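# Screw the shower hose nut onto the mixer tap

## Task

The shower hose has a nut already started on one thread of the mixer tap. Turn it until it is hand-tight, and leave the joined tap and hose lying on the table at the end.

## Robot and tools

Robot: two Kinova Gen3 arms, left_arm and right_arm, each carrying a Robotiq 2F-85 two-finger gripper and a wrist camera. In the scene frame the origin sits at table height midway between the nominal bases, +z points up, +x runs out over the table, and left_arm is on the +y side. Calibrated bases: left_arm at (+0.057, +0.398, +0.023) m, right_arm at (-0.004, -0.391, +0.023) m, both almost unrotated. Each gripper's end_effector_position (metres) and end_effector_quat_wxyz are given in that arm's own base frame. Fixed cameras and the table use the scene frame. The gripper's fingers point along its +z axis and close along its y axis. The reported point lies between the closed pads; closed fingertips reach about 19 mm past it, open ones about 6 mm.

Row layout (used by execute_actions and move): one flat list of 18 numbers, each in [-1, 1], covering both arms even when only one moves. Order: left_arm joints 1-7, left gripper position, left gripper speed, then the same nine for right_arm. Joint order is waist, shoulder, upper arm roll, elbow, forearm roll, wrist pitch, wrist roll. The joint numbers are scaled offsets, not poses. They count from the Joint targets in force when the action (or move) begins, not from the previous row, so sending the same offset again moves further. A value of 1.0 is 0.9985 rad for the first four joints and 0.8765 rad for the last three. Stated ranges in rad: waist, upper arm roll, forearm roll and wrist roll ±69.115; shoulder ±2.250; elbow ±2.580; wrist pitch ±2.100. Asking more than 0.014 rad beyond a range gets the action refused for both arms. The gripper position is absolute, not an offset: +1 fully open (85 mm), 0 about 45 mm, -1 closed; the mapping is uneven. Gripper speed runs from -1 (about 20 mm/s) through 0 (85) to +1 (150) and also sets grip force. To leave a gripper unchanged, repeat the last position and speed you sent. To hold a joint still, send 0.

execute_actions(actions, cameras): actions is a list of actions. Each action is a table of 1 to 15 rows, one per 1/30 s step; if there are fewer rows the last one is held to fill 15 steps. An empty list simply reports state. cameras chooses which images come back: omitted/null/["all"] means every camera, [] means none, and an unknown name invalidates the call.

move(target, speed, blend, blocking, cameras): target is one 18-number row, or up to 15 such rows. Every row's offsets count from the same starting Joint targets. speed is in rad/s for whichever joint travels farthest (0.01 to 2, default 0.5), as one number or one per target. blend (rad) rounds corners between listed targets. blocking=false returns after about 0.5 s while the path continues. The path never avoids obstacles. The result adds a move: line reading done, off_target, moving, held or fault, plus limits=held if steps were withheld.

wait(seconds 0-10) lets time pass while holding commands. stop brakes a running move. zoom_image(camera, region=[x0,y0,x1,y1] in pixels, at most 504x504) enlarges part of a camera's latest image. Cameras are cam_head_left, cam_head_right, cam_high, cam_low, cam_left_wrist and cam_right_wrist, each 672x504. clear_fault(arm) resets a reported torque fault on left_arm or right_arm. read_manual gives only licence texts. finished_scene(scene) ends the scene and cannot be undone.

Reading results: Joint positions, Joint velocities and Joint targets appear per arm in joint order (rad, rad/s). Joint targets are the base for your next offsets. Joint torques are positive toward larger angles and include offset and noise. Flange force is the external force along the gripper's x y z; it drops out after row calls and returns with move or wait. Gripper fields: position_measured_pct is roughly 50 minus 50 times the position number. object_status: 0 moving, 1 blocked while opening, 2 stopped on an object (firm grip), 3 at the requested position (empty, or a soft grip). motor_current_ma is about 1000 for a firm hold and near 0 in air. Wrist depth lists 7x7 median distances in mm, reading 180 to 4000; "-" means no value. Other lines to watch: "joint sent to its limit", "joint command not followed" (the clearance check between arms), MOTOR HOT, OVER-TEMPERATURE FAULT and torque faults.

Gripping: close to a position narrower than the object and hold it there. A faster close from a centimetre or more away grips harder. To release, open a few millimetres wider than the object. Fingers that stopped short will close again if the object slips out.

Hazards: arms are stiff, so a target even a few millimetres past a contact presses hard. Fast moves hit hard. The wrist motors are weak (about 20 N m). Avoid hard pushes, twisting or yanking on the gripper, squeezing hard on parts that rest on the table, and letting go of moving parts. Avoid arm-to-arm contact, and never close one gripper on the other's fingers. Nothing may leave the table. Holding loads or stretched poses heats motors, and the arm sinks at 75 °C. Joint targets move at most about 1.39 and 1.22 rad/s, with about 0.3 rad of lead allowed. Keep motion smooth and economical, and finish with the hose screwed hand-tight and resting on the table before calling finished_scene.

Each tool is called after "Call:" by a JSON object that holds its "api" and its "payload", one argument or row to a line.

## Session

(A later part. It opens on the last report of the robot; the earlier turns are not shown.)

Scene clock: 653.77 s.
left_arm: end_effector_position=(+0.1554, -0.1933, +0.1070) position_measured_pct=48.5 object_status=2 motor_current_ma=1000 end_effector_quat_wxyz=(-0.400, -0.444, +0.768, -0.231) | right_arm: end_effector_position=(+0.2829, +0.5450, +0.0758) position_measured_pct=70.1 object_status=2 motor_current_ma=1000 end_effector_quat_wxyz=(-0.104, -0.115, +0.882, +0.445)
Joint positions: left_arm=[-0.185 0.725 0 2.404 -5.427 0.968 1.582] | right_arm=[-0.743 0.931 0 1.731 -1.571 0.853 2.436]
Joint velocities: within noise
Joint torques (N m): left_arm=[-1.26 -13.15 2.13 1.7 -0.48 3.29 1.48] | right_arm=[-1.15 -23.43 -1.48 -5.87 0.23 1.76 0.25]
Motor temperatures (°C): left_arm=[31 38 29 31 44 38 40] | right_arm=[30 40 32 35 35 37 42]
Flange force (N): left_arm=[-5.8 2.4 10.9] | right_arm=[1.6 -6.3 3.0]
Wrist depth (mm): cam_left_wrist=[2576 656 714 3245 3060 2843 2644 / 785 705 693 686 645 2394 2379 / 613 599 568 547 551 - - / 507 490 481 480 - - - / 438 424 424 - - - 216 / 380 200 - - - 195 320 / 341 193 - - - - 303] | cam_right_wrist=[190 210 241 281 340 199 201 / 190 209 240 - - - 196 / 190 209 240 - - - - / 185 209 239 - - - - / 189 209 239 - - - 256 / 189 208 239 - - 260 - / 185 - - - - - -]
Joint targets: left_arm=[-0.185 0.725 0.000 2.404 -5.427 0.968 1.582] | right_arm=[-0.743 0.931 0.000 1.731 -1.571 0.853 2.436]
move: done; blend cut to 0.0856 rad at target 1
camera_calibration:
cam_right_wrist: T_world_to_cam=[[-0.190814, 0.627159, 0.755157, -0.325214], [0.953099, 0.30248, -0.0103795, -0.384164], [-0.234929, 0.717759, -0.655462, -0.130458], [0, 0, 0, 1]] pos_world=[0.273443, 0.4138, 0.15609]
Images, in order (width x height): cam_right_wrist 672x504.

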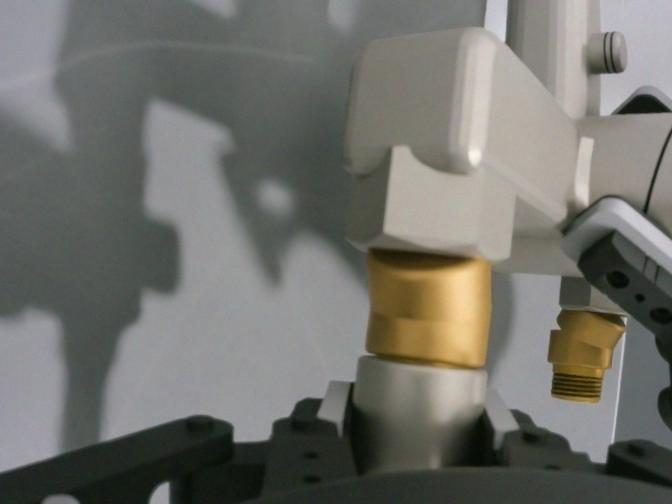

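Call:
{"api": "move", "payload": {
  "target": [
    [0,0,0,0,0,0,0,-0.3,-1,-0.0539,-0.0600,0,-0.0496,0.2492,-0.1435,-0.3393,-0.8,0],
    [0,0,0,0,0,0,0,-0.3,-1,-0.1129,-0.0873,0,-0.1347,0.6126,-0.1873,-0.7815,-0.8,0]
  ],
  "speed": [0.5,0.5],
  "blend": [0.1,0],
  "cameras": ["cam_right_wrist","cam_left_wrist"]
}}

Call:
{"api": "zoom_image", "payload": {
  "camera": "cam_right_wrist",
  "region": [200, 250, 600, 504]
}}

Scene clock: 658.17 s.
left_arm: end_effector_position=(+0.1554, -0.1933, +0.1070) position_measured_pct=48.5 object_status=2 motor_current_ma=1000 end_effector_quat_wxyz=(-0.400, -0.444, +0.768, -0.231) | right_arm: end_effector_position=(+0.2803, +0.5445, +0.0756) position_measured_pct=70.1 object_status=2 motor_current_ma=1000 end_effector_quat_wxyz=(-0.100, -0.101, +0.943, +0.301)
Joint positions: left_arm=[-0.185 0.725 0 2.404 -5.427 0.968 1.582] | right_arm=[-0.855 0.843 0 1.596 -1.034 0.689 1.751]
Joint velocities: within noise
Joint torques (N m): left_arm=[0.39 -11.8 3.12 1.14 0.07 2.45 1.48] | right_arm=[-3.89 -29.39 -4.45 -11.79 -1.95 1.59 0.03]
Motor temperatures (°C): left_arm=[31 38 29 31 44 38 40] | right_arm=[30 40 32 35 35 37 42]
Flange force (N): left_arm=[-3.1 6.9 1.1] | right_arm=[-0.1 -16.8 6.5]
Wrist depth (mm): cam_left_wrist=[2638 663 833 3312 3110 2852 2689 / 784 700 696 683 645 2446 2362 / 613 603 570 547 557 - - / 506 490 485 479 - - - / 439 426 425 - - - 217 / 381 200 - - - 195 321 / 335 193 - - - - 303] | cam_right_wrist=[205 221 239 259 285 302 184 / 205 220 237 - - - - / 204 219 236 - - - - / 202 218 234 - - 189 - / 202 216 233 - - 323 337 / 200 215 231 - - 320 334 / 200 - - - - - 347]
Joint targets: left_arm=[-0.185 0.725 0.000 2.404 -5.427 0.968 1.582] | right_arm=[-0.855 0.843 0.000 1.596 -1.034 0.689 1.751]
move: done
camera_calibration:
cam_left_wrist: T_world_to_cam=[[-0.823224, 0.556857, -0.110514, 0.251396], [0.382422, 0.400054, -0.832893, 0.162897], [-0.41959, -0.72792, -0.542288, 0.135424], [0, 0, 0, 1]] pos_world=[0.201482, -0.106581, 0.236897]
cam_right_wrist: T_world_to_cam=[[-0.207722, 0.829652, 0.518199, -0.412803], [0.958415, 0.278595, -0.0618549, -0.366082], [-0.195686, 0.483801, -0.853021, 0.000488194], [0, 0, 0, 1]] pos_world=[0.265205, 0.444235, 0.191686]
Images, in order (width x height): cam_left_wrist 672x504, cam_right_wrist 672x504.

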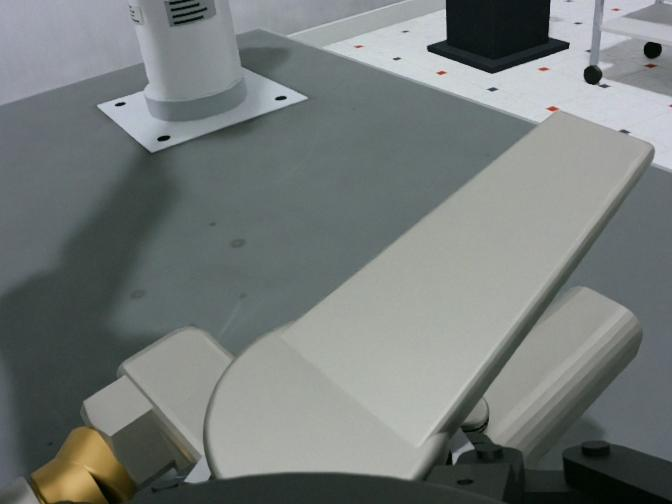

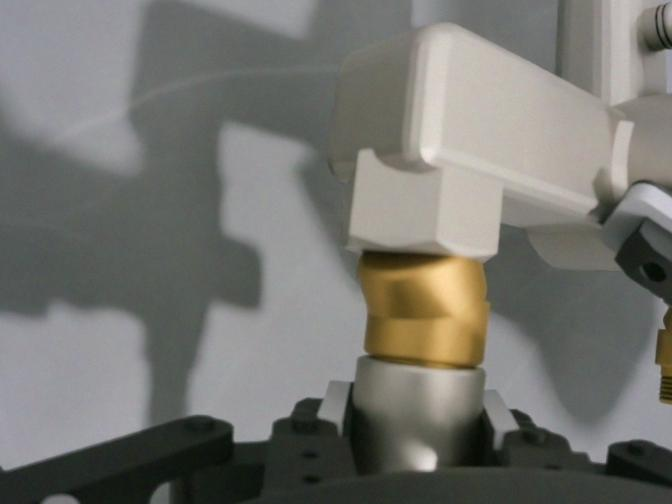

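Scaled by 1.260.

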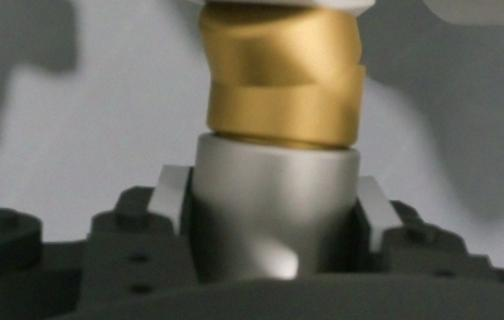

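Call:
{"api": "zoom_image", "payload": {
  "camera": "cam_right_wrist",
  "region": [340, 330, 500, 430]
}}

Scaled by 3.150.

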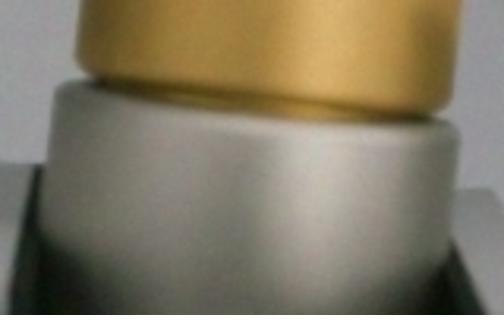

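Call:
{"api": "move", "payload": {
  "target": [
    [0,0,0,0,0,0,0,-0.3,-1,0,0,0,0,0,0,0,0,1],
    [0,0,0,0,0,0,0,-0.3,-1,0.0590,0.0273,0,0.0851,-0.3634,0.0438,0.4422,0,1],
    [0,0,0,0,0,0,0,-0.3,-1,0.1129,0.0873,0,0.1347,-0.6126,0.1873,0.7815,0,1]
  ],
  "speed": [0.9,0.9,0.9],
  "blend": [0,0.1,0],
  "cameras": []
}}

Call:
{"api": "move", "payload": {
  "target": [
    [0,0,0,0,0,0,0,-0.3,-1,0.0482,0.0767,0,0.0273,-0.1701,0.1748,0.2648,0,1],
    [0,0,0,0,0,0,0,-0.3,-1,0.0847,0.1733,0,0.0197,-0.2553,0.3700,0.4451,0,1],
    [0,0,0,0,0,0,0,-0.3,-1,0.1085,0.2805,0,-0.0188,-0.2980,0.5649,0.5727,0,1],
    [0,0,0,0,0,0,0,-0.3,-1,0.1163,0.3928,0,-0.0904,-0.3201,0.7514,0.6559,-0.8,0.5],
    [0,0,0,0,0,0,0,-0.3,-1,0.1085,0.2805,0,-0.0188,-0.2980,0.5649,0.5727,-0.8,0.5],
    [0,0,0,0,0,0,0,-0.3,-1,0.0847,0.1733,0,0.0197,-0.2553,0.3700,0.4451,-0.8,0.5],
    [0,0,0,0,0,0,0,-0.3,-1,0.0482,0.0767,0,0.0273,-0.1701,0.1748,0.2648,-0.8,0.5],
    [0,0,0,0,0,0,0,-0.3,-1,0,0,0,0,0,0,0,-0.8,0.5]
  ],
  "speed": [0.9,0.9,0.9,0.9,0.5,0.5,0.5,0.5],
  "blend": [0.1,0.1,0.1,0,0.1,0.1,0.1,0],
  "cameras": ["cam_right_wrist"]
}}

Call:
{"api": "zoom_image", "payload": {
  "camera": "cam_right_wrist",
  "region": [200, 250, 600, 504]
}}

Scene clock: 670.17 s.
left_arm: end_effector_position=(+0.1554, -0.1933, +0.1070) position_measured_pct=48.5 object_status=2 motor_current_ma=1000 end_effector_quat_wxyz=(-0.400, -0.444, +0.768, -0.231) | right_arm: end_effector_position=(+0.2829, +0.5450, +0.0758) position_measured_pct=49.8 object_status=3 motor_current_ma=0 end_effector_quat_wxyz=(-0.104, -0.115, +0.882, +0.445)
Joint positions: left_arm=[-0.185 0.725 0 2.404 -5.427 0.968 1.582] | right_arm=[-0.743 0.931 0 1.731 -1.571 0.853 2.436]
Joint velocities: within noise
Joint torques (N m): left_arm=[-0.42 -14.13 4.75 2.47 -0.38 5.58 0.15] | right_arm=[-1.31 -21.78 -1.96 -6.35 -0.71 1.87 -0.11]
Motor temperatures (°C): left_arm=[31 38 29 31 44 38 40] | right_arm=[30 40 32 35 35 37 42]
Flange force (N): left_arm=[-11.3 3.1 10.4] | right_arm=[3.7 -4.7 -1.6]
Wrist depth (mm): cam_left_wrist=[2624 666 714 3242 3071 2912 2628 / 779 707 691 679 643 2418 2406 / 611 601 565 546 553 - - / 506 487 480 478 - - - / 437 420 423 - - - 216 / 380 201 - - - 195 315 / 333 193 - - - - 302] | cam_right_wrist=[190 210 240 281 339 200 350 / 190 209 240 - - - 197 / 190 209 239 - - - - / 186 209 239 - - - - / 189 208 239 - - - - / 189 208 231 - - - - / - - - - - - -]
Joint targets: left_arm=[-0.185 0.725 0.000 2.404 -5.427 0.968 1.582] | right_arm=[-0.743 0.931 0.000 1.731 -1.571 0.853 2.436]
move: done
No camera images: "cameras" was empty.

Scene clock: 673.77 s.
left_arm: end_effector_position=(+0.1554, -0.1933, +0.1070) position_measured_pct=48.5 object_status=2 motor_current_ma=1000 end_effector_quat_wxyz=(-0.400, -0.444, +0.768, -0.231) | right_arm: end_effector_position=(+0.2829, +0.5450, +0.0758) position_measured_pct=71.0 object_status=2 motor_current_ma=1000 end_effector_quat_wxyz=(-0.104, -0.115, +0.882, +0.445)
Joint positions: left_arm=[-0.185 0.725 0 2.404 -5.427 0.968 1.582] | right_arm=[-0.742 0.931 0 1.731 -1.571 0.853 2.436]
Joint velocities: within noise
Joint torques (N m): left_arm=[-1.46 -11.8 0.37 0.98 -0.46 1.31 2.43] | right_arm=[-1.51 -26.88 -2.31 -6.91 0.2 2.75 0.62]
Motor temperatures (°C): left_arm=[31 38 29 31 44 38 40] | right_arm=[30 40 32 35 35 37 42]
Flange force (N): left_arm=[0.0 2.8 8.2] | right_arm=[0.0 -10.9 7.1]
Wrist depth (mm): cam_left_wrist=[2651 669 703 3303 2999 2876 2744 / 787 720 689 686 653 2450 2392 / 615 603 571 549 554 - - / 510 490 484 481 - - - / 440 424 425 - - - 216 / 383 198 - - - 196 321 / 192 193 - - - - 304] | cam_right_wrist=[191 210 241 283 342 195 195 / 190 210 241 - - - 202 / 190 209 240 - - - - / 186 209 239 - - - - / 189 208 240 - - - - / 189 209 239 - - - - / 184 - - - - - -]
Joint targets: left_arm=[-0.185 0.725 0.000 2.404 -5.427 0.968 1.582] | right_arm=[-0.743 0.931 0.000 1.731 -1.571 0.853 2.436]
move: done; blend cut to 0.0856 rad at target 1, 0.0854 rad at target 2, 0.0817 rad at target 3, 0.0817 rad at target 5, 0.0854 rad at target 6, 0.0856 rad at target 7
camera_calibration:
cam_right_wrist: T_world_to_cam=[[-0.190741, 0.627196, 0.755144, -0.325248], [0.953137, 0.302361, -0.0103789, -0.384125], [-0.234836, 0.717776, -0.655476, -0.130489], [0, 0, 0, 1]] pos_world=[0.273443, 0.413801, 0.15609]
Images, in order (width x height): cam_right_wrist 672x504.

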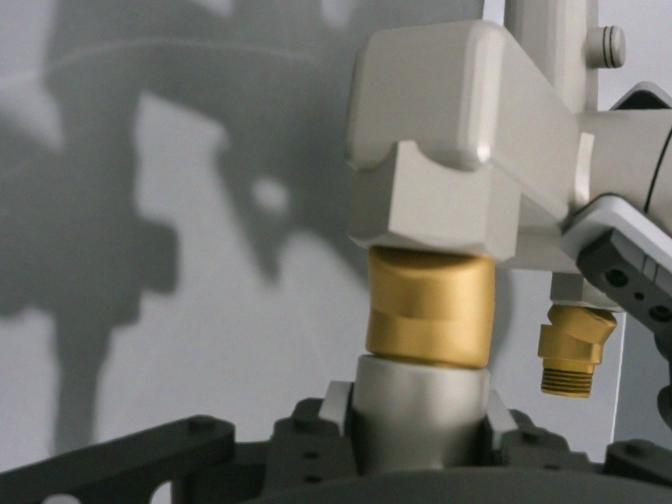

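Scaled by 1.260.

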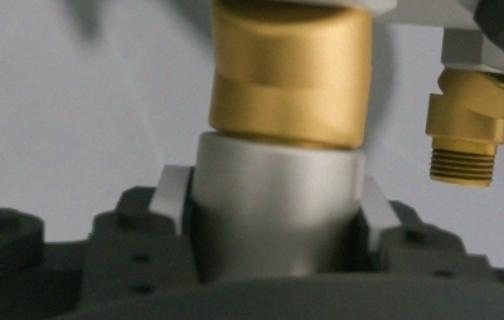

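Call:
{"api": "move", "payload": {
  "target": [
    [0,0,0,0,0,0,0,-0.3,-1,-0.0539,-0.0600,0,-0.0496,0.2492,-0.1435,-0.3393,-0.8,0.5]
  ],
  "speed": [0.5],
  "cameras": ["cam_right_wrist"]
}}

Call:
{"api": "zoom_image", "payload": {
  "camera": "cam_right_wrist",
  "region": [200, 250, 600, 504]
}}

Scene clock: 677.10 s.
left_arm: end_effector_position=(+0.1555, -0.1932, +0.1070) position_measured_pct=48.5 object_status=2 motor_current_ma=1000 end_effector_quat_wxyz=(-0.400, -0.444, +0.768, -0.231) | right_arm: end_effector_position=(+0.2843, +0.5448, +0.0763) position_measured_pct=71.0 object_status=2 motor_current_ma=1000 end_effector_quat_wxyz=(-0.097, -0.106, +0.916, +0.374)
Joint positions: left_arm=[-0.185 0.725 0 2.404 -5.427 0.968 1.582] | right_arm=[-0.796 0.871 0 1.681 -1.352 0.728 2.138]
Joint velocities: within noise
Joint torques (N m): left_arm=[-0.16 -10.92 1.46 1.33 -0.51 1.21 2.22] | right_arm=[-2.32 -30.05 -3.39 -10.62 -1.28 2.62 0.38]
Motor temperatures (°C): left_arm=[31 38 29 31 44 38 40] | right_arm=[30 41 32 35 35 37 42]
Flange force (N): left_arm=[0.6 4.3 2.2] | right_arm=[0.9 -16.3 8.6]
Wrist depth (mm): cam_left_wrist=[2573 676 691 3249 3198 2862 2670 / 789 722 690 688 651 2450 2326 / 617 604 572 549 556 - - / 508 493 481 483 - - - / 439 422 417 - - - 216 / 382 195 - - - 196 322 / 190 193 - - - - 304] | cam_right_wrist=[195 214 237 266 303 192 184 / 194 213 236 - - - - / 194 212 235 - - - - / 193 212 235 - - - - / 192 211 234 - - - - / 192 211 233 - - - 249 / 191 - - - - - -]
Joint targets: left_arm=[-0.185 0.725 0.000 2.404 -5.427 0.968 1.582] | right_arm=[-0.796 0.871 0.000 1.681 -1.352 0.728 2.138]
move: done
camera_calibration:
cam_right_wrist: T_world_to_cam=[[-0.200755, 0.738048, 0.644191, -0.37436], [0.957853, 0.285799, -0.0289352, -0.376398], [-0.205465, 0.611231, -0.764317, -0.0716514], [0, 0, 0, 1]] pos_world=[0.270657, 0.427666, 0.175504]
Images, in order (width x height): cam_right_wrist 672x504.

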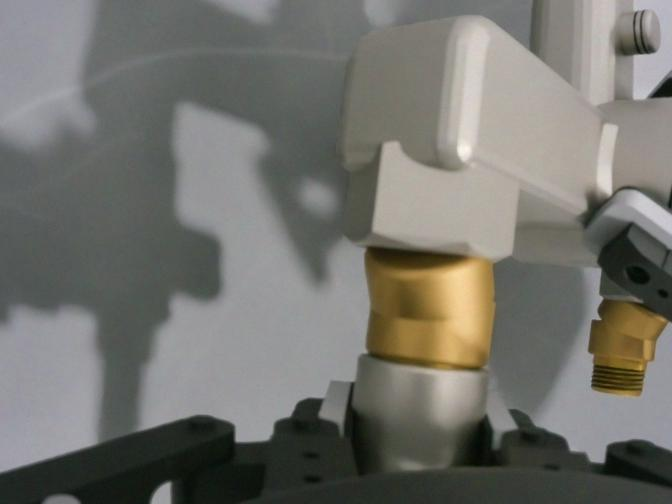

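Scaled by 1.260.

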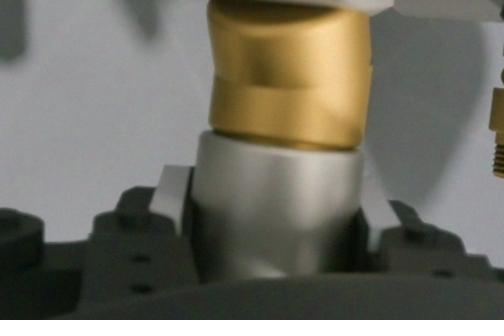

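Call:
{"api": "move", "payload": {
  "target": [
    [0,0,0,0,0,0,0,-0.3,-1,-0.0590,-0.0273,0,-0.0851,0.3634,-0.0438,-0.4422,-0.8,0.5]
  ],
  "speed": [0.5],
  "cameras": ["cam_right_wrist","cam_left_wrist"]
}}

Call:
{"api": "zoom_image", "payload": {
  "camera": "cam_right_wrist",
  "region": [340, 330, 500, 430]
}}

Call:
{"api": "move", "payload": {
  "target": [
    [0,0,0,0,0,0,0,-0.3,-1,0,0,0,0,0,0,0,0,1]
  ],
  "cameras": ["cam_right_wrist","cam_left_wrist"]
}}

Call:
{"api": "zoom_image", "payload": {
  "camera": "cam_right_wrist",
  "region": [200, 250, 600, 504]
}}

Scene clock: 682.90 s.
left_arm: end_effector_position=(+0.1555, -0.1933, +0.1070) position_measured_pct=48.5 object_status=2 motor_current_ma=1000 end_effector_quat_wxyz=(-0.400, -0.444, +0.768, -0.231) | right_arm: end_effector_position=(+0.2803, +0.5445, +0.0756) position_measured_pct=71.0 object_status=2 motor_current_ma=1000 end_effector_quat_wxyz=(-0.100, -0.101, +0.943, +0.301)
Joint positions: left_arm=[-0.185 0.725 0 2.404 -5.427 0.968 1.582] | right_arm=[-0.855 0.843 0 1.596 -1.034 0.689 1.751]
Joint velocities: within noise
Joint torques (N m): left_arm=[1.48 -10.41 3.17 1.99 -0.48 1.88 1.94] | right_arm=[-3.97 -32.05 -4.42 -13.88 -2.08 1.13 0.49]
Motor temperatures (°C): left_arm=[31 38 29 31 44 38 40] | right_arm=[30 41 32 35 35 37 42]
Flange force (N): left_arm=[-1.5 6.9 -3.0] | right_arm=[1.0 -20.0 8.8]
Wrist depth (mm): cam_left_wrist=[2647 662 824 3258 2986 2942 2721 / 788 704 692 685 647 2463 2365 / 618 602 570 545 554 - - / 508 490 483 481 - - - / 439 421 418 - - - 218 / 382 194 - - - - 325 / 187 193 - - - - 304] | cam_right_wrist=[206 221 239 259 285 302 - / 205 220 237 - - - - / 204 218 235 - - - - / 202 217 234 - - - - / 202 216 233 - - - 328 / 200 214 231 - - - 333 / 199 - - - - - 347]
Joint targets: left_arm=[-0.185 0.725 0.000 2.404 -5.427 0.968 1.582] | right_arm=[-0.855 0.843 0.000 1.596 -1.034 0.689 1.751]
move: done
camera_calibration:
cam_left_wrist: T_world_to_cam=[[-0.823201, 0.556896, -0.110483, 0.251388], [0.382438, 0.400084, -0.832871, 0.162892], [-0.41962, -0.727873, -0.542328, 0.135444], [0, 0, 0, 1]] pos_world=[0.201482, -0.106581, 0.236897]
cam_right_wrist: T_world_to_cam=[[-0.207722, 0.829652, 0.518199, -0.412782], [0.958415, 0.278595, -0.0618549, -0.366177], [-0.195686, 0.483801, -0.853021, 0.000507763], [0, 0, 0, 1]] pos_world=[0.265305, 0.444235, 0.191686]
Images, in order (width x height): cam_left_wrist 672x504, cam_right_wrist 672x504.

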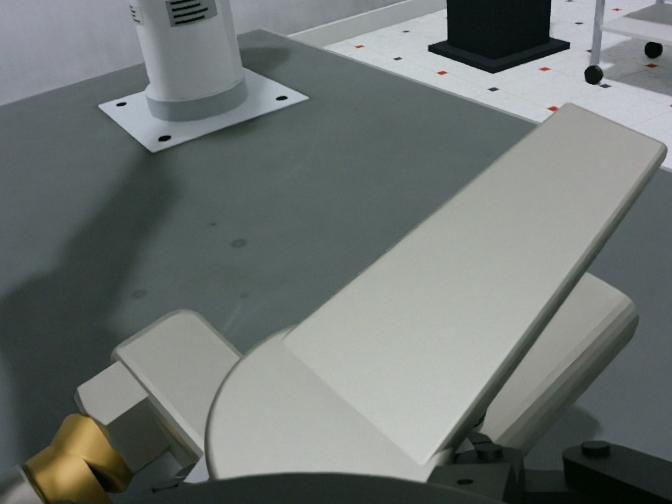

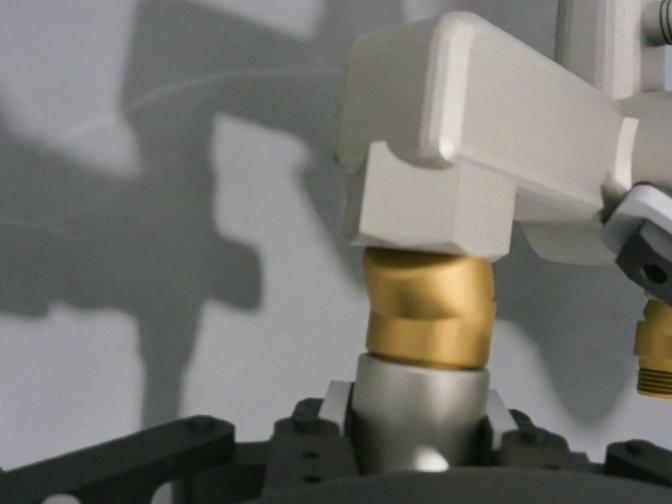

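Scaled by 3.150.

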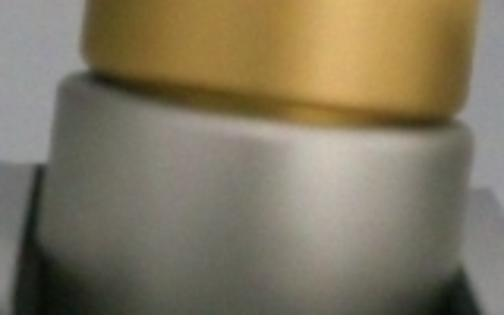

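Scene clock: 683.43 s.
left_arm: end_effector_position=(+0.1555, -0.1933, +0.1070) position_measured_pct=48.5 object_status=2 motor_current_ma=1000 end_effector_quat_wxyz=(-0.400, -0.444, +0.768, -0.231) | right_arm: end_effector_position=(+0.2803, +0.5445, +0.0756) position_measured_pct=49.8 object_status=0 motor_current_ma=0 end_effector_quat_wxyz=(-0.100, -0.101, +0.943, +0.301)
Joint positions: left_arm=[-0.185 0.725 0 2.404 -5.427 0.968 1.582] | right_arm=[-0.855 0.843 0 1.596 -1.034 0.689 1.751]
Joint velocities: within noise
Joint torques (N m): left_arm=[-0.45 -14.11 4.75 2.48 -0.38 5.6 0.18] | right_arm=[-1.25 -22.1 -1.42 -7.91 -0.74 0.66 -0.09]
Motor temperatures (°C): left_arm=[31 38 29 31 44 38 40] | right_arm=[30 41 32 35 35 37 42]
Flange force (N): left_arm=[-11.3 3.1 10.5] | right_arm=[2.8 -5.7 -0.3]
Wrist depth (mm): cam_left_wrist=[2700 667 814 3290 3093 2896 2706 / 783 704 689 681 637 2383 2357 / 608 597 568 545 555 - - / 505 487 480 476 - - - / 437 420 416 - - - 215 / 380 196 - - - 195 321 / 192 193 - - - - 302] | cam_right_wrist=[207 222 241 261 286 304 183 / 206 221 238 - - - - / 205 220 237 - - - - / 204 218 235 - - 187 - / 203 217 234 - - 320 - / 201 215 230 - - 316 330 / - - - - - - -]
Joint targets: left_arm=[-0.185 0.725 0.000 2.404 -5.427 0.968 1.582] | right_arm=[-0.855 0.843 0.000 1.596 -1.034 0.689 1.751]
move: done
camera_calibration:
cam_left_wrist: T_world_to_cam=[[-0.823277, 0.556801, -0.1104, 0.251318], [0.382308, 0.40013, -0.832908, 0.162891], [-0.41959, -0.727921, -0.542287, 0.135497], [0, 0, 0, 1]] pos_world=[0.201482, -0.106481, 0.236897]
cam_right_wrist: T_world_to_cam=[[-0.207772, 0.829637, 0.518201, -0.412897], [0.958404, 0.278638, -0.061827, -0.366221], [-0.195685, 0.4838, -0.853021, 0.000544662], [0, 0, 0, 1]] pos_world=[0.265306, 0.444335, 0.191786]
Images, in order (width x height): cam_left_wrist 672x504, cam_right_wrist 672x504.

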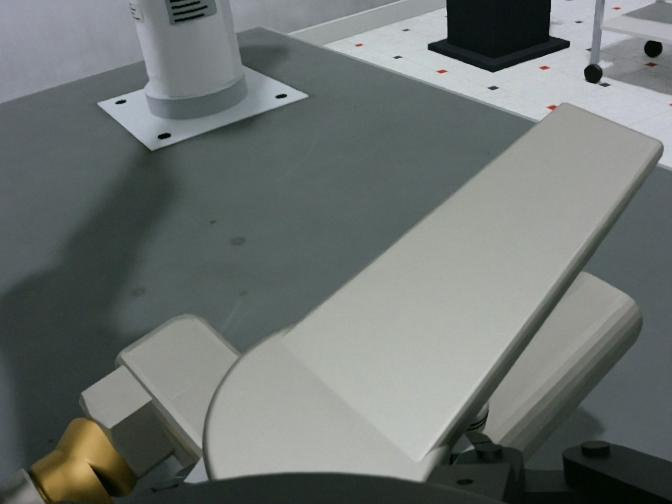

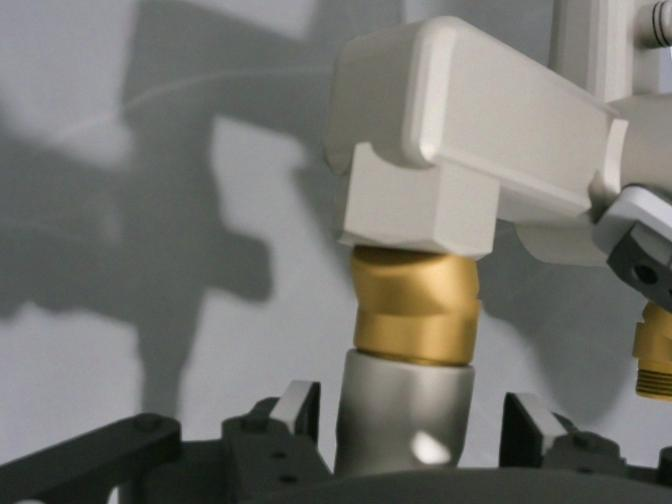

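Scaled by 1.260.

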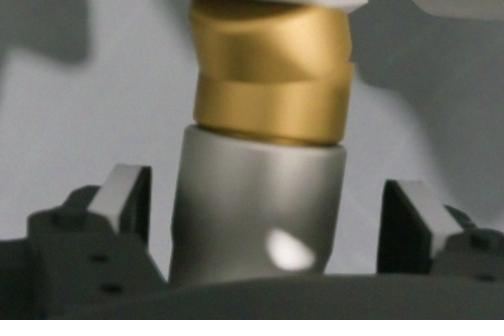

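Call:
{"api": "move", "payload": {
  "target": [
    [0,0,0,0,0,0,0,-0.3,-1,0.1296,-0.1117,0,-0.0525,0.2073,0.2653,-0.1184,0,1],
    [0.0853,-0.1350,0,0.0434,0.0217,-0.1076,0.1132,-0.3,-1,0.1296,-0.1117,0,-0.0525,0.2073,0.2653,-0.1184,0,1],
    [0.0853,0.0145,0,0.0514,0.1548,-0.2147,-0.0829,-0.3,-1,0.1296,-0.1117,0,-0.0525,0.2073,0.2653,-0.1184,0,1],
    [0.0853,0.1333,0,0.0427,0.2729,-0.2764,-0.2437,-0.3,-1,0.1296,-0.1117,0,-0.0525,0.2073,0.2653,-0.1184,0,1]
  ],
  "speed": [0.4,0.3,0.3,0.25],
  "blend": [0.01,0.03,0.05,0],
  "cameras": ["cam_head_left","cam_left_wrist","cam_right_wrist","cam_low"]
}}

Call:
{"api": "zoom_image", "payload": {
  "camera": "cam_low",
  "region": [120, 200, 400, 340]
}}

Scene clock: 721.57 s.
left_arm: end_effector_position=(+0.1564, -0.1939, +0.0355) position_measured_pct=48.5 object_status=2 motor_current_ma=1000 end_effector_quat_wxyz=(-0.341, -0.460, +0.795, -0.198) | right_arm: end_effector_position=(+0.3097, +0.4916, +0.1477) position_measured_pct=49.8 object_status=3 motor_current_ma=0 end_effector_quat_wxyz=(-0.127, -0.117, +0.939, +0.297)
Joint positions: left_arm=[-0.1 0.858 0 2.447 -5.187 0.726 1.368] | right_arm=[-0.726 0.732 0 1.544 -0.852 0.922 1.647]
Joint velocities: within noise
Joint torques (N m): left_arm=[-0.54 -15.07 4.97 3.72 -1.01 4.8 0.22] | right_arm=[-1.29 -21.27 -1.41 -8.42 -0.94 0.62 -0.1]
Motor temperatures (°C): left_arm=[31 38 29 31 44 39 40] | right_arm=[30 40 32 35 35 37 42]
Flange force (N): left_arm=[-9.2 4.5 12.0] | right_arm=[2.3 -5.3 0.7]
Wrist depth (mm): cam_left_wrist=[500 477 472 453 452 437 422 / 423 403 391 388 375 372 364 / 357 351 344 337 338 - - / 314 308 304 302 - - - / 275 273 273 - - - 215 / 252 196 - - - 195 226 / 231 193 - - - - 216] | cam_right_wrist=[276 298 326 356 365 422 485 / 274 298 323 351 354 290 447 / 272 292 318 304 340 291 447 / 270 293 312 296 307 293 297 / 268 289 313 297 370 286 275 / 261 287 311 292 365 275 264 / 260 277 - - - 403 -]
Joint targets: left_arm=[-0.100 0.858 0.000 2.447 -5.187 0.726 1.368] | right_arm=[-0.726 0.732 0.000 1.544 -0.852 0.922 1.647]
move: done
camera_calibration:
cam_left_wrist: T_world_to_cam=[[-0.816382, 0.568828, -0.0997733, 0.245458], [0.440885, 0.502283, -0.743863, 0.110702], [-0.373016, -0.651265, -0.660842, 0.10843], [0, 0, 0, 1]] pos_world=[0.192026, -0.12461, 0.178493]
cam_right_wrist: T_world_to_cam=[[-0.226645, 0.822315, 0.521949, -0.391331], [0.940218, 0.324589, -0.103112, -0.386096], [-0.25421, 0.467376, -0.846721, 0.118627], [0, 0, 0, 1]] pos_world=[0.304477, 0.391677, 0.264888]
Images, in order (width x height): cam_head_left 672x504, cam_low 672x504, cam_left_wrist 672x504, cam_right_wrist 672x504.

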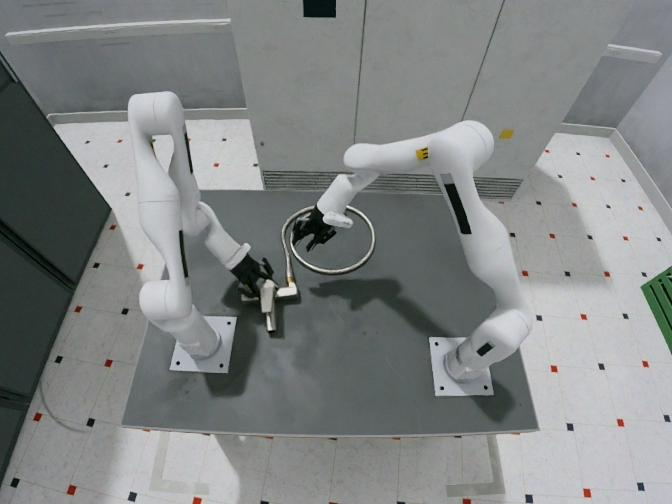

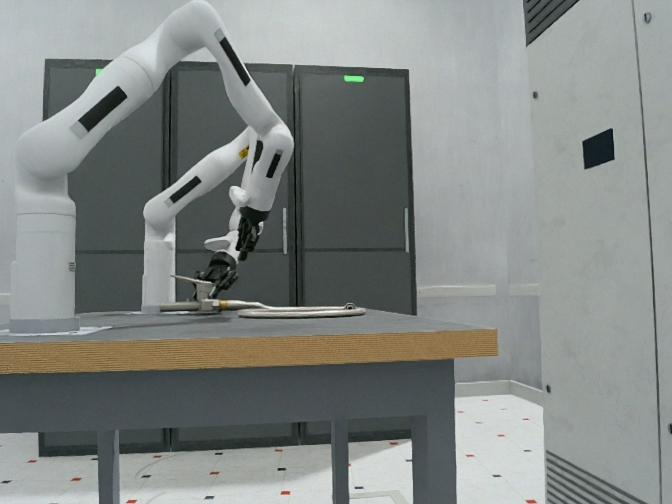

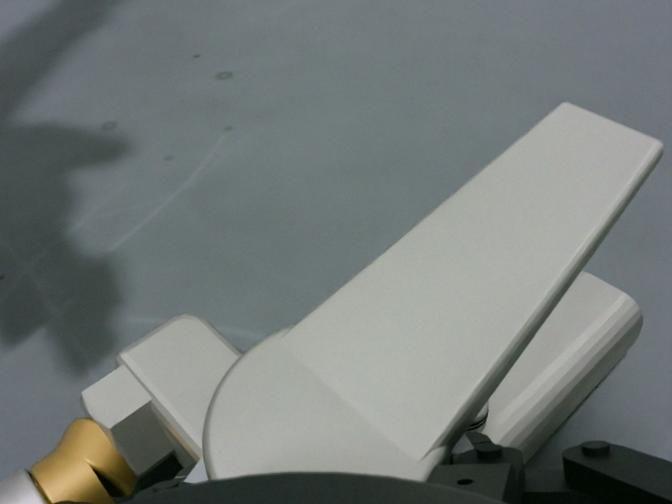

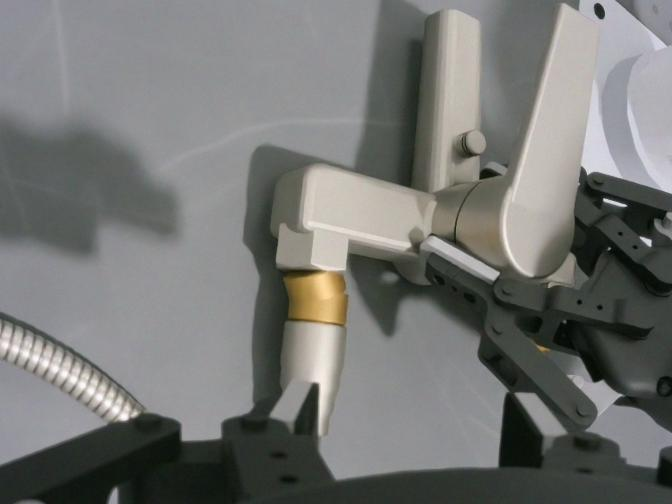

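Scaled by 1.800 from the camera's 672x504 image, which has a finer 960x720 frame.

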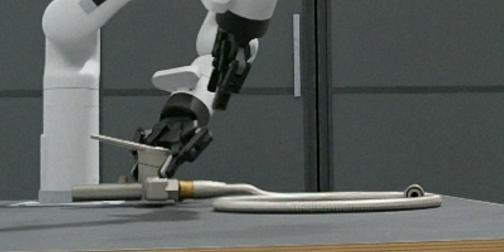

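Call:
{"api": "zoom_image", "payload": {
  "camera": "cam_low",
  "region": [145, 265, 265, 325]
}}

Scaled by 4.200 from the camera's 672x504 image, which has a finer 960x720 frame.

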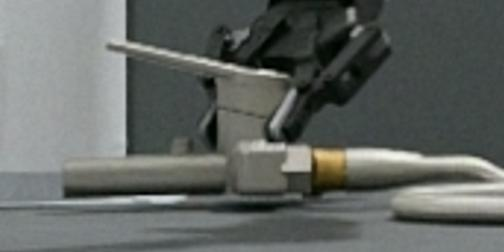

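Call:
{"api": "move", "payload": {
  "target": [
    [0,0.0148,0,-0.0011,0.0148,-0.0077,-0.0201,-0.3,-1,0,0,0,0,0,0,0,0,1]
  ],
  "speed": [0.05],
  "cameras": []
}}

Call:
{"api": "move", "payload": {
  "target": [
    [0,0.0074,0,-0.0006,0.0074,-0.0039,-0.0100,-0.3,-1,0,0,0,0,0,0,0,0,1]
  ],
  "speed": [0.04],
  "cameras": ["cam_left_wrist","cam_low"]
}}

Call:
{"api": "zoom_image", "payload": {
  "camera": "cam_low",
  "region": [145, 265, 265, 325]
}}

Scene clock: 725.60 s.
left_arm: end_effector_position=(+0.1560, -0.1937, +0.0314) position_measured_pct=48.5 object_status=2 motor_current_ma=1000 end_effector_quat_wxyz=(-0.341, -0.460, +0.795, -0.198) | right_arm: end_effector_position=(+0.3097, +0.4916, +0.1477) position_measured_pct=49.8 object_status=3 motor_current_ma=0 end_effector_quat_wxyz=(-0.127, -0.117, +0.939, +0.297)
Joint positions: left_arm=[-0.1 0.873 0 2.446 -5.174 0.719 1.351] | right_arm=[-0.726 0.732 0 1.544 -0.852 0.922 1.647]
Joint velocities: within noise
Joint torques (N m): left_arm=[-0.93 -14.27 3.83 2.45 -0.92 3.49 0.14] | right_arm=[-1.23 -21.18 -1.45 -8.49 -1.02 0.64 -0.06]
Motor temperatures (°C): left_arm=[31 38 29 31 44 39 40] | right_arm=[30 40 32 35 35 37 42]
Flange force (N): left_arm=[-3.3 4.4 8.8] | right_arm=[2.7 -5.2 0.6]
Wrist depth (mm): cam_left_wrist=[492 467 465 445 441 431 414 / 406 396 385 379 369 366 358 / 352 343 338 330 333 - - / 308 302 295 296 - - - / 271 268 269 - - - 217 / 246 198 - - - 195 223 / 192 193 - - - - 212] | cam_right_wrist=[276 299 325 354 372 414 493 / 273 298 323 350 355 296 455 / 273 292 319 307 343 295 447 / 270 293 312 300 309 298 300 / 267 289 313 299 364 288 277 / 260 287 305 296 365 279 269 / 260 277 - - - 406 -]
Joint targets: left_arm=[-0.100 0.873 0.000 2.446 -5.174 0.719 1.351] | right_arm=[-0.726 0.732 0.000 1.544 -0.852 0.922 1.647]
move: done
No camera images: "cameras" was empty.

Scene clock: 726.30 s.
left_arm: end_effector_position=(+0.1559, -0.1936, +0.0293) position_measured_pct=48.5 object_status=2 motor_current_ma=1000 end_effector_quat_wxyz=(-0.341, -0.460, +0.795, -0.198) | right_arm: end_effector_position=(+0.3097, +0.4916, +0.1477) position_measured_pct=49.8 object_status=3 motor_current_ma=0 end_effector_quat_wxyz=(-0.127, -0.117, +0.939, +0.297)
Joint positions: left_arm=[-0.1 0.88 0 2.445 -5.168 0.716 1.342] | right_arm=[-0.726 0.732 0 1.544 -0.852 0.922 1.647]
Joint velocities: within noise
Joint torques (N m): left_arm=[-1.01 -14.05 3.45 2.16 -0.88 3.07 0.12] | right_arm=[-1.24 -21.29 -1.46 -8.36 -1 0.64 -0.11]
Motor temperatures (°C): left_arm=[31 38 29 31 44 39 40] | right_arm=[30 40 32 35 35 37 42]
Flange force (N): left_arm=[-1.6 4.1 7.7] | right_arm=[2.1 -5.1 0.7]
Wrist depth (mm): cam_left_wrist=[483 462 461 442 437 425 410 / 401 391 382 377 367 361 354 / 348 341 334 327 331 - - / 306 299 291 296 - - - / 269 266 265 - - - 218 / 243 199 - - - 195 220 / 224 193 - - - - 209] | cam_right_wrist=[275 298 326 354 373 413 492 / 274 298 322 350 358 299 454 / 272 293 319 309 345 296 456 / 270 293 311 303 310 299 300 / 268 289 313 304 364 289 279 / 261 288 306 300 365 274 270 / 260 277 - - - 407 -]
Joint targets: left_arm=[-0.100 0.880 0.000 2.445 -5.168 0.716 1.342] | right_arm=[-0.726 0.732 0.000 1.544 -0.852 0.922 1.647]
move: done
camera_calibration:
cam_left_wrist: T_world_to_cam=[[-0.816164, 0.569328, -0.0987024, 0.2443], [0.440772, 0.502982, -0.743458, 0.106327], [-0.373626, -0.650289, -0.661459, 0.104655], [0, 0, 0, 1]] pos_world=[0.191625, -0.124511, 0.172387]
Images, in order (width x height): cam_low 672x504, cam_left_wrist 672x504.

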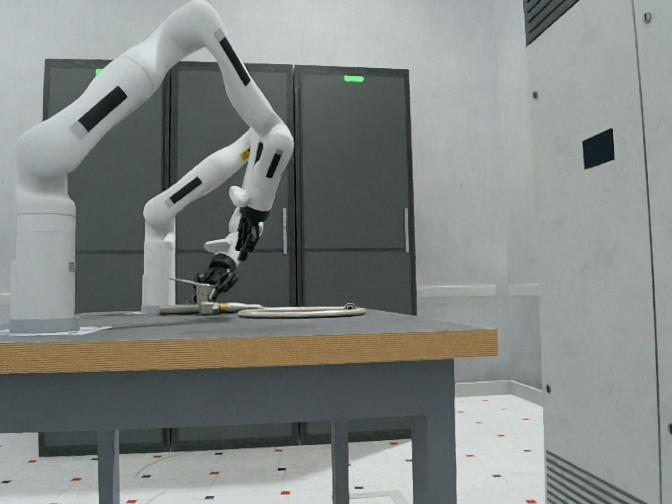

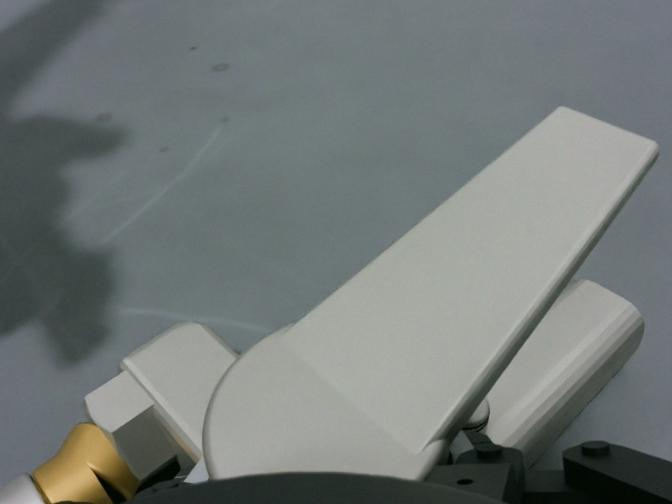

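Scaled by 4.200 from the camera's 672x504 image, which has a finer 960x720 frame.

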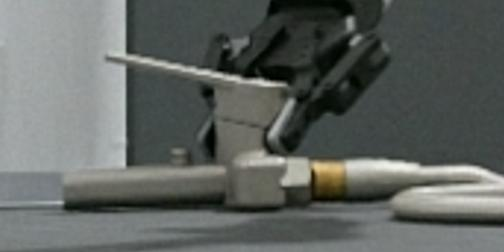

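Call:
{"api": "move", "payload": {
  "target": [
    [0,0,0,0,0,0,0,0.16,-1,0,0,0,0,0,0,0,0,1]
  ],
  "speed": [0.05],
  "cameras": ["cam_left_wrist","cam_low","cam_right_wrist"]
}}

Call:
{"api": "zoom_image", "payload": {
  "camera": "cam_low",
  "region": [145, 265, 265, 325]
}}

Scene clock: 728.60 s.
left_arm: end_effector_position=(+0.1559, -0.1936, +0.0293) position_measured_pct=42.0 object_status=0 motor_current_ma=0 end_effector_quat_wxyz=(-0.341, -0.460, +0.795, -0.198) | right_arm: end_effector_position=(+0.3097, +0.4916, +0.1477) position_measured_pct=49.8 object_status=3 motor_current_ma=0 end_effector_quat_wxyz=(-0.127, -0.117, +0.939, +0.297)
Joint positions: left_arm=[-0.1 0.88 0 2.445 -5.168 0.716 1.342] | right_arm=[-0.726 0.732 0 1.544 -0.852 0.922 1.647]
Joint velocities: within noise
Joint torques (N m): left_arm=[-0.49 -13.41 3.13 1.81 -0.72 2.04 0.19] | right_arm=[-1.3 -21.26 -1.36 -8.4 -1.01 0.65 -0.16]
Motor temperatures (°C): left_arm=[31 38 29 31 44 39 40] | right_arm=[30 40 32 35 35 37 42]
Flange force (N): left_arm=[-0.2 4.1 3.2] | right_arm=[2.3 -5.4 0.7]
Wrist depth (mm): cam_left_wrist=[488 465 462 444 436 424 410 / 402 391 382 377 368 360 355 / 348 341 335 327 331 - - / 306 299 292 296 - - - / 269 265 265 - - - 216 / 243 201 - - - 197 220 / 223 194 - - - - 210] | cam_right_wrist=[275 299 325 354 376 413 494 / 274 298 323 350 360 300 456 / 272 293 318 315 348 297 455 / 270 292 312 305 314 300 300 / 268 290 313 304 363 289 279 / 261 287 306 302 365 273 270 / 260 277 - - - 405 -]
Joint targets: left_arm=[-0.100 0.880 0.000 2.445 -5.168 0.716 1.342] | right_arm=[-0.726 0.732 0.000 1.544 -0.852 0.922 1.647]
move: done
camera_calibration:
cam_left_wrist: T_world_to_cam=[[-0.816164, 0.569328, -0.0987024, 0.2443], [0.440772, 0.502982, -0.743458, 0.106327], [-0.373626, -0.650289, -0.661459, 0.104655], [0, 0, 0, 1]] pos_world=[0.191625, -0.124511, 0.172387]
cam_right_wrist: T_world_to_cam=[[-0.226645, 0.822315, 0.521949, -0.391331], [0.940218, 0.324589, -0.103112, -0.386096], [-0.25421, 0.467376, -0.846721, 0.118627], [0, 0, 0, 1]] pos_world=[0.304477, 0.391677, 0.264888]
Images, in order (width x height): cam_low 672x504, cam_left_wrist 672x504, cam_right_wrist 672x504.

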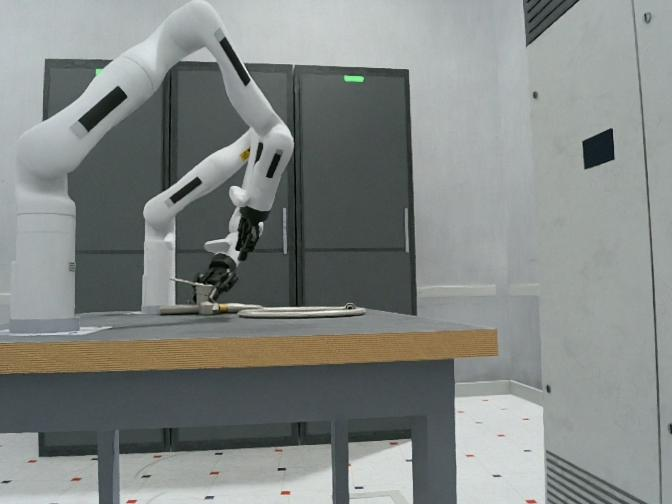

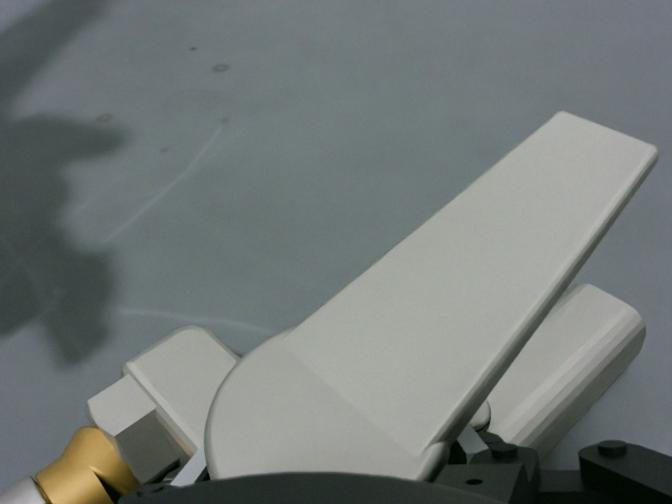

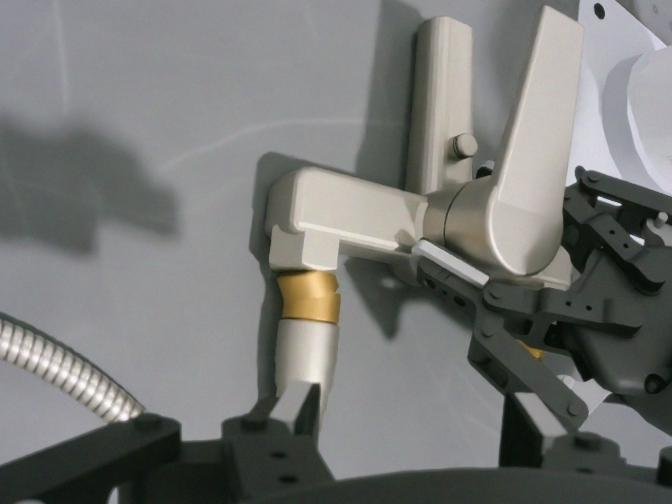

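Scaled by 4.200 from the camera's 672x504 image, which has a finer 960x720 frame.

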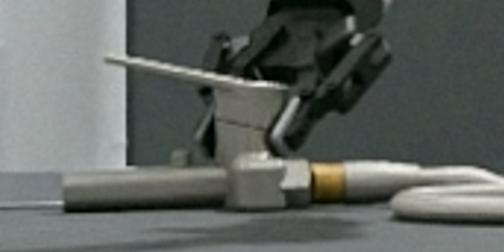

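Call:
{"api": "move", "payload": {
  "target": [
    [0,0,0,0,0,0,0,0.32,0,0,0,0,0,0,0,0,0,1],
    [0,0,0,0,0,0,0,-0.3,0.5,0,0,0,0,0,0,0,0,1]
  ],
  "cameras": ["cam_left_wrist"]
}}

Scene clock: 739.17 s.
left_arm: end_effector_position=(+0.1559, -0.1936, +0.0293) position_measured_pct=49.4 object_status=2 motor_current_ma=1000 end_effector_quat_wxyz=(-0.341, -0.460, +0.795, -0.198) | right_arm: end_effector_position=(+0.3097, +0.4916, +0.1477) position_measured_pct=49.8 object_status=3 motor_current_ma=0 end_effector_quat_wxyz=(-0.127, -0.117, +0.939, +0.297)
Joint positions: left_arm=[-0.1 0.88 0 2.445 -5.168 0.716 1.342] | right_arm=[-0.726 0.732 0 1.544 -0.852 0.922 1.647]
Joint velocities: within noise
Joint torques (N m): left_arm=[1.56 -10.08 3.58 1.56 -0.5 0.67 0.27] | right_arm=[-1.2 -21.29 -1.49 -8.44 -1.02 0.6 -0.15]
Motor temperatures (°C): left_arm=[31 38 29 31 44 39 40] | right_arm=[30 40 32 35 35 37 42]
Flange force (N): left_arm=[4.5 4.9 -12.9] | right_arm=[2.3 -5.2 0.7]
Wrist depth (mm): cam_left_wrist=[487 464 463 443 438 428 411 / 402 393 383 378 368 362 354 / 350 342 335 328 332 - - / 306 300 293 297 - - - / 269 267 266 - - - 218 / 243 201 - - - 197 220 / 225 194 - - - - 210] | cam_right_wrist=[276 298 326 356 375 410 494 / 273 298 322 349 361 300 455 / 273 293 318 315 346 296 455 / 270 293 311 306 317 298 300 / 267 289 312 304 364 289 279 / 261 286 306 302 364 278 269 / 260 277 - - - 405 -]
Joint targets: left_arm=[-0.100 0.880 0.000 2.445 -5.168 0.716 1.342] | right_arm=[-0.726 0.732 0.000 1.544 -0.852 0.922 1.647]
move: done
camera_calibration:
cam_left_wrist: T_world_to_cam=[[-0.816072, 0.569451, -0.09875, 0.244224], [0.440869, 0.502875, -0.743473, 0.106342], [-0.373712, -0.650263, -0.661436, 0.104633], [0, 0, 0, 1]] pos_world=[0.191524, -0.124511, 0.172388]
Images, in order (width x height): cam_left_wrist 672x504.

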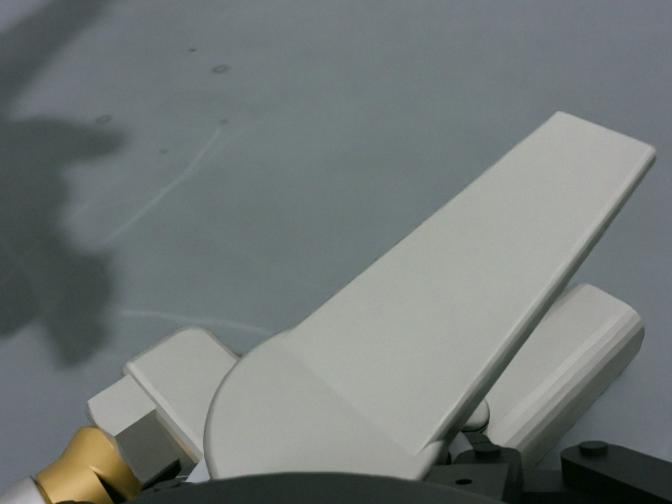

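Call:
{"api": "move", "payload": {
  "target": [
    [0,-0.0222,0,0.0016,-0.0221,0.0115,0.0301,-0.3,0.5,0,0,0,0,0,0,0,0,1],
    [0,-0.1410,0,0.0103,-0.1402,0.0732,0.1909,-0.3,0.5,0,0,0,0,0,0,0,0,1],
    [0,-0.2991,0,0.0018,-0.2810,0.1865,0.3983,-0.3,0.5,0,0,0,0,0,0,0,0,1]
  ],
  "speed": [0.1,0.3,0.3],
  "blend": [0.02,0.05,0],
  "cameras": ["cam_left_wrist","cam_right_wrist"]
}}

Call:
{"api": "zoom_image", "payload": {
  "camera": "cam_right_wrist",
  "region": [200, 250, 600, 504]
}}

Scene clock: 743.17 s.
left_arm: end_effector_position=(+0.1553, -0.1934, +0.1094) position_measured_pct=49.4 object_status=2 motor_current_ma=1000 end_effector_quat_wxyz=(-0.341, -0.460, +0.796, -0.197) | right_arm: end_effector_position=(+0.3097, +0.4916, +0.1477) position_measured_pct=49.8 object_status=3 motor_current_ma=0 end_effector_quat_wxyz=(-0.127, -0.117, +0.939, +0.297)
Joint positions: left_arm=[-0.1 0.581 0 2.447 -5.414 0.879 1.691] | right_arm=[-0.726 0.732 0 1.544 -0.852 0.922 1.647]
Joint velocities: within noise
Joint torques (N m): left_arm=[-0.42 -13.33 4.05 0.52 -0.04 4.92 0.13] | right_arm=[-1.26 -21.24 -1.49 -8.43 -0.97 0.67 -0.15]
Motor temperatures (°C): left_arm=[31 38 29 31 44 39 40] | right_arm=[30 40 32 35 35 37 42]
Flange force (N): left_arm=[-10.6 2.6 12.3] | right_arm=[2.5 -5.4 0.7]
Wrist depth (mm): cam_left_wrist=[700 652 649 635 606 2156 2128 / 574 565 545 534 519 505 494 / 492 477 471 456 461 - - / 436 424 415 415 - - - / 381 380 379 - - - 216 / 347 201 - - - 198 302 / 318 195 - - - - 292] | cam_right_wrist=[276 299 326 354 389 303 492 / 273 298 323 350 376 290 280 / 273 293 320 337 237 257 235 / 270 293 315 336 236 260 236 / 268 289 314 335 233 416 228 / 260 287 311 330 229 409 439 / 260 277 - - 229 406 -]
Joint targets: left_arm=[-0.100 0.581 0.000 2.447 -5.414 0.879 1.691] | right_arm=[-0.726 0.732 0.000 1.544 -0.852 0.922 1.647]
move: done; blend cut to 0.0132 rad at target 1
camera_calibration:
cam_left_wrist: T_world_to_cam=[[-0.815915, 0.569879, -0.0975763, 0.251542], [0.440643, 0.503652, -0.74308, 0.166182], [-0.374321, -0.649287, -0.66205, 0.157919], [0, 0, 0, 1]] pos_world=[0.191123, -0.124512, 0.252582]
cam_right_wrist: T_world_to_cam=[[-0.226645, 0.822315, 0.521949, -0.391331], [0.940218, 0.324589, -0.103112, -0.386096], [-0.25421, 0.467376, -0.846721, 0.118627], [0, 0, 0, 1]] pos_world=[0.304477, 0.391677, 0.264888]
Images, in order (width x height): cam_left_wrist 672x504, cam_right_wrist 672x504.

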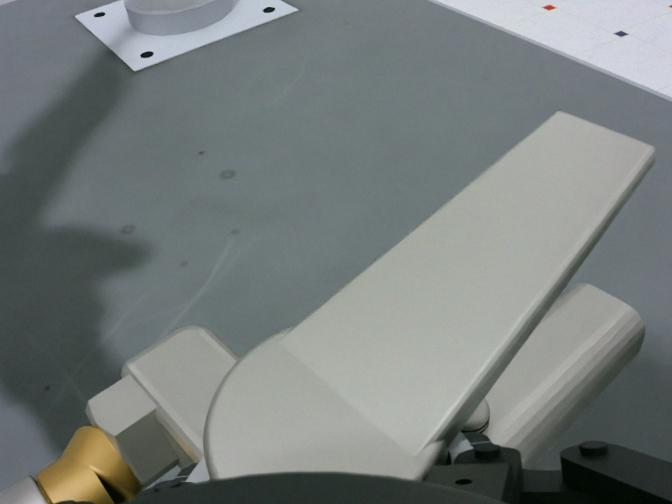

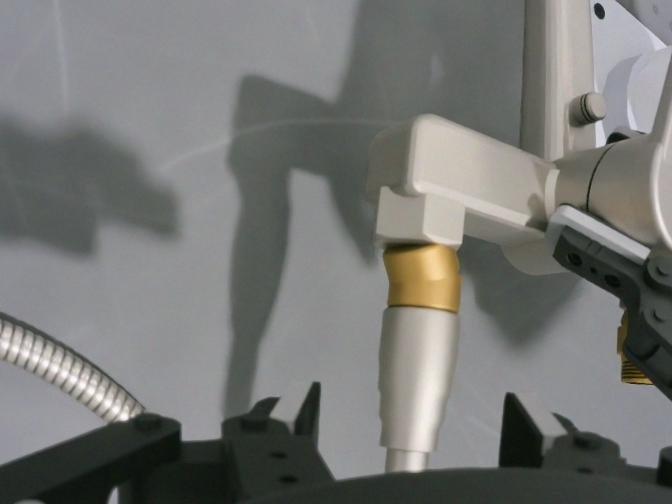

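Scaled by 1.260.

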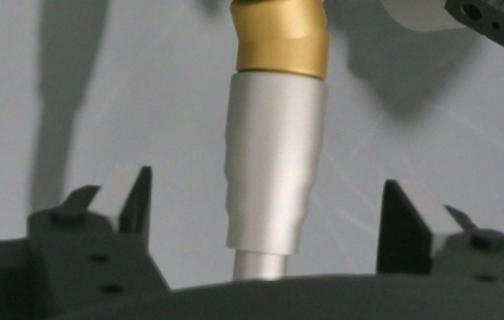

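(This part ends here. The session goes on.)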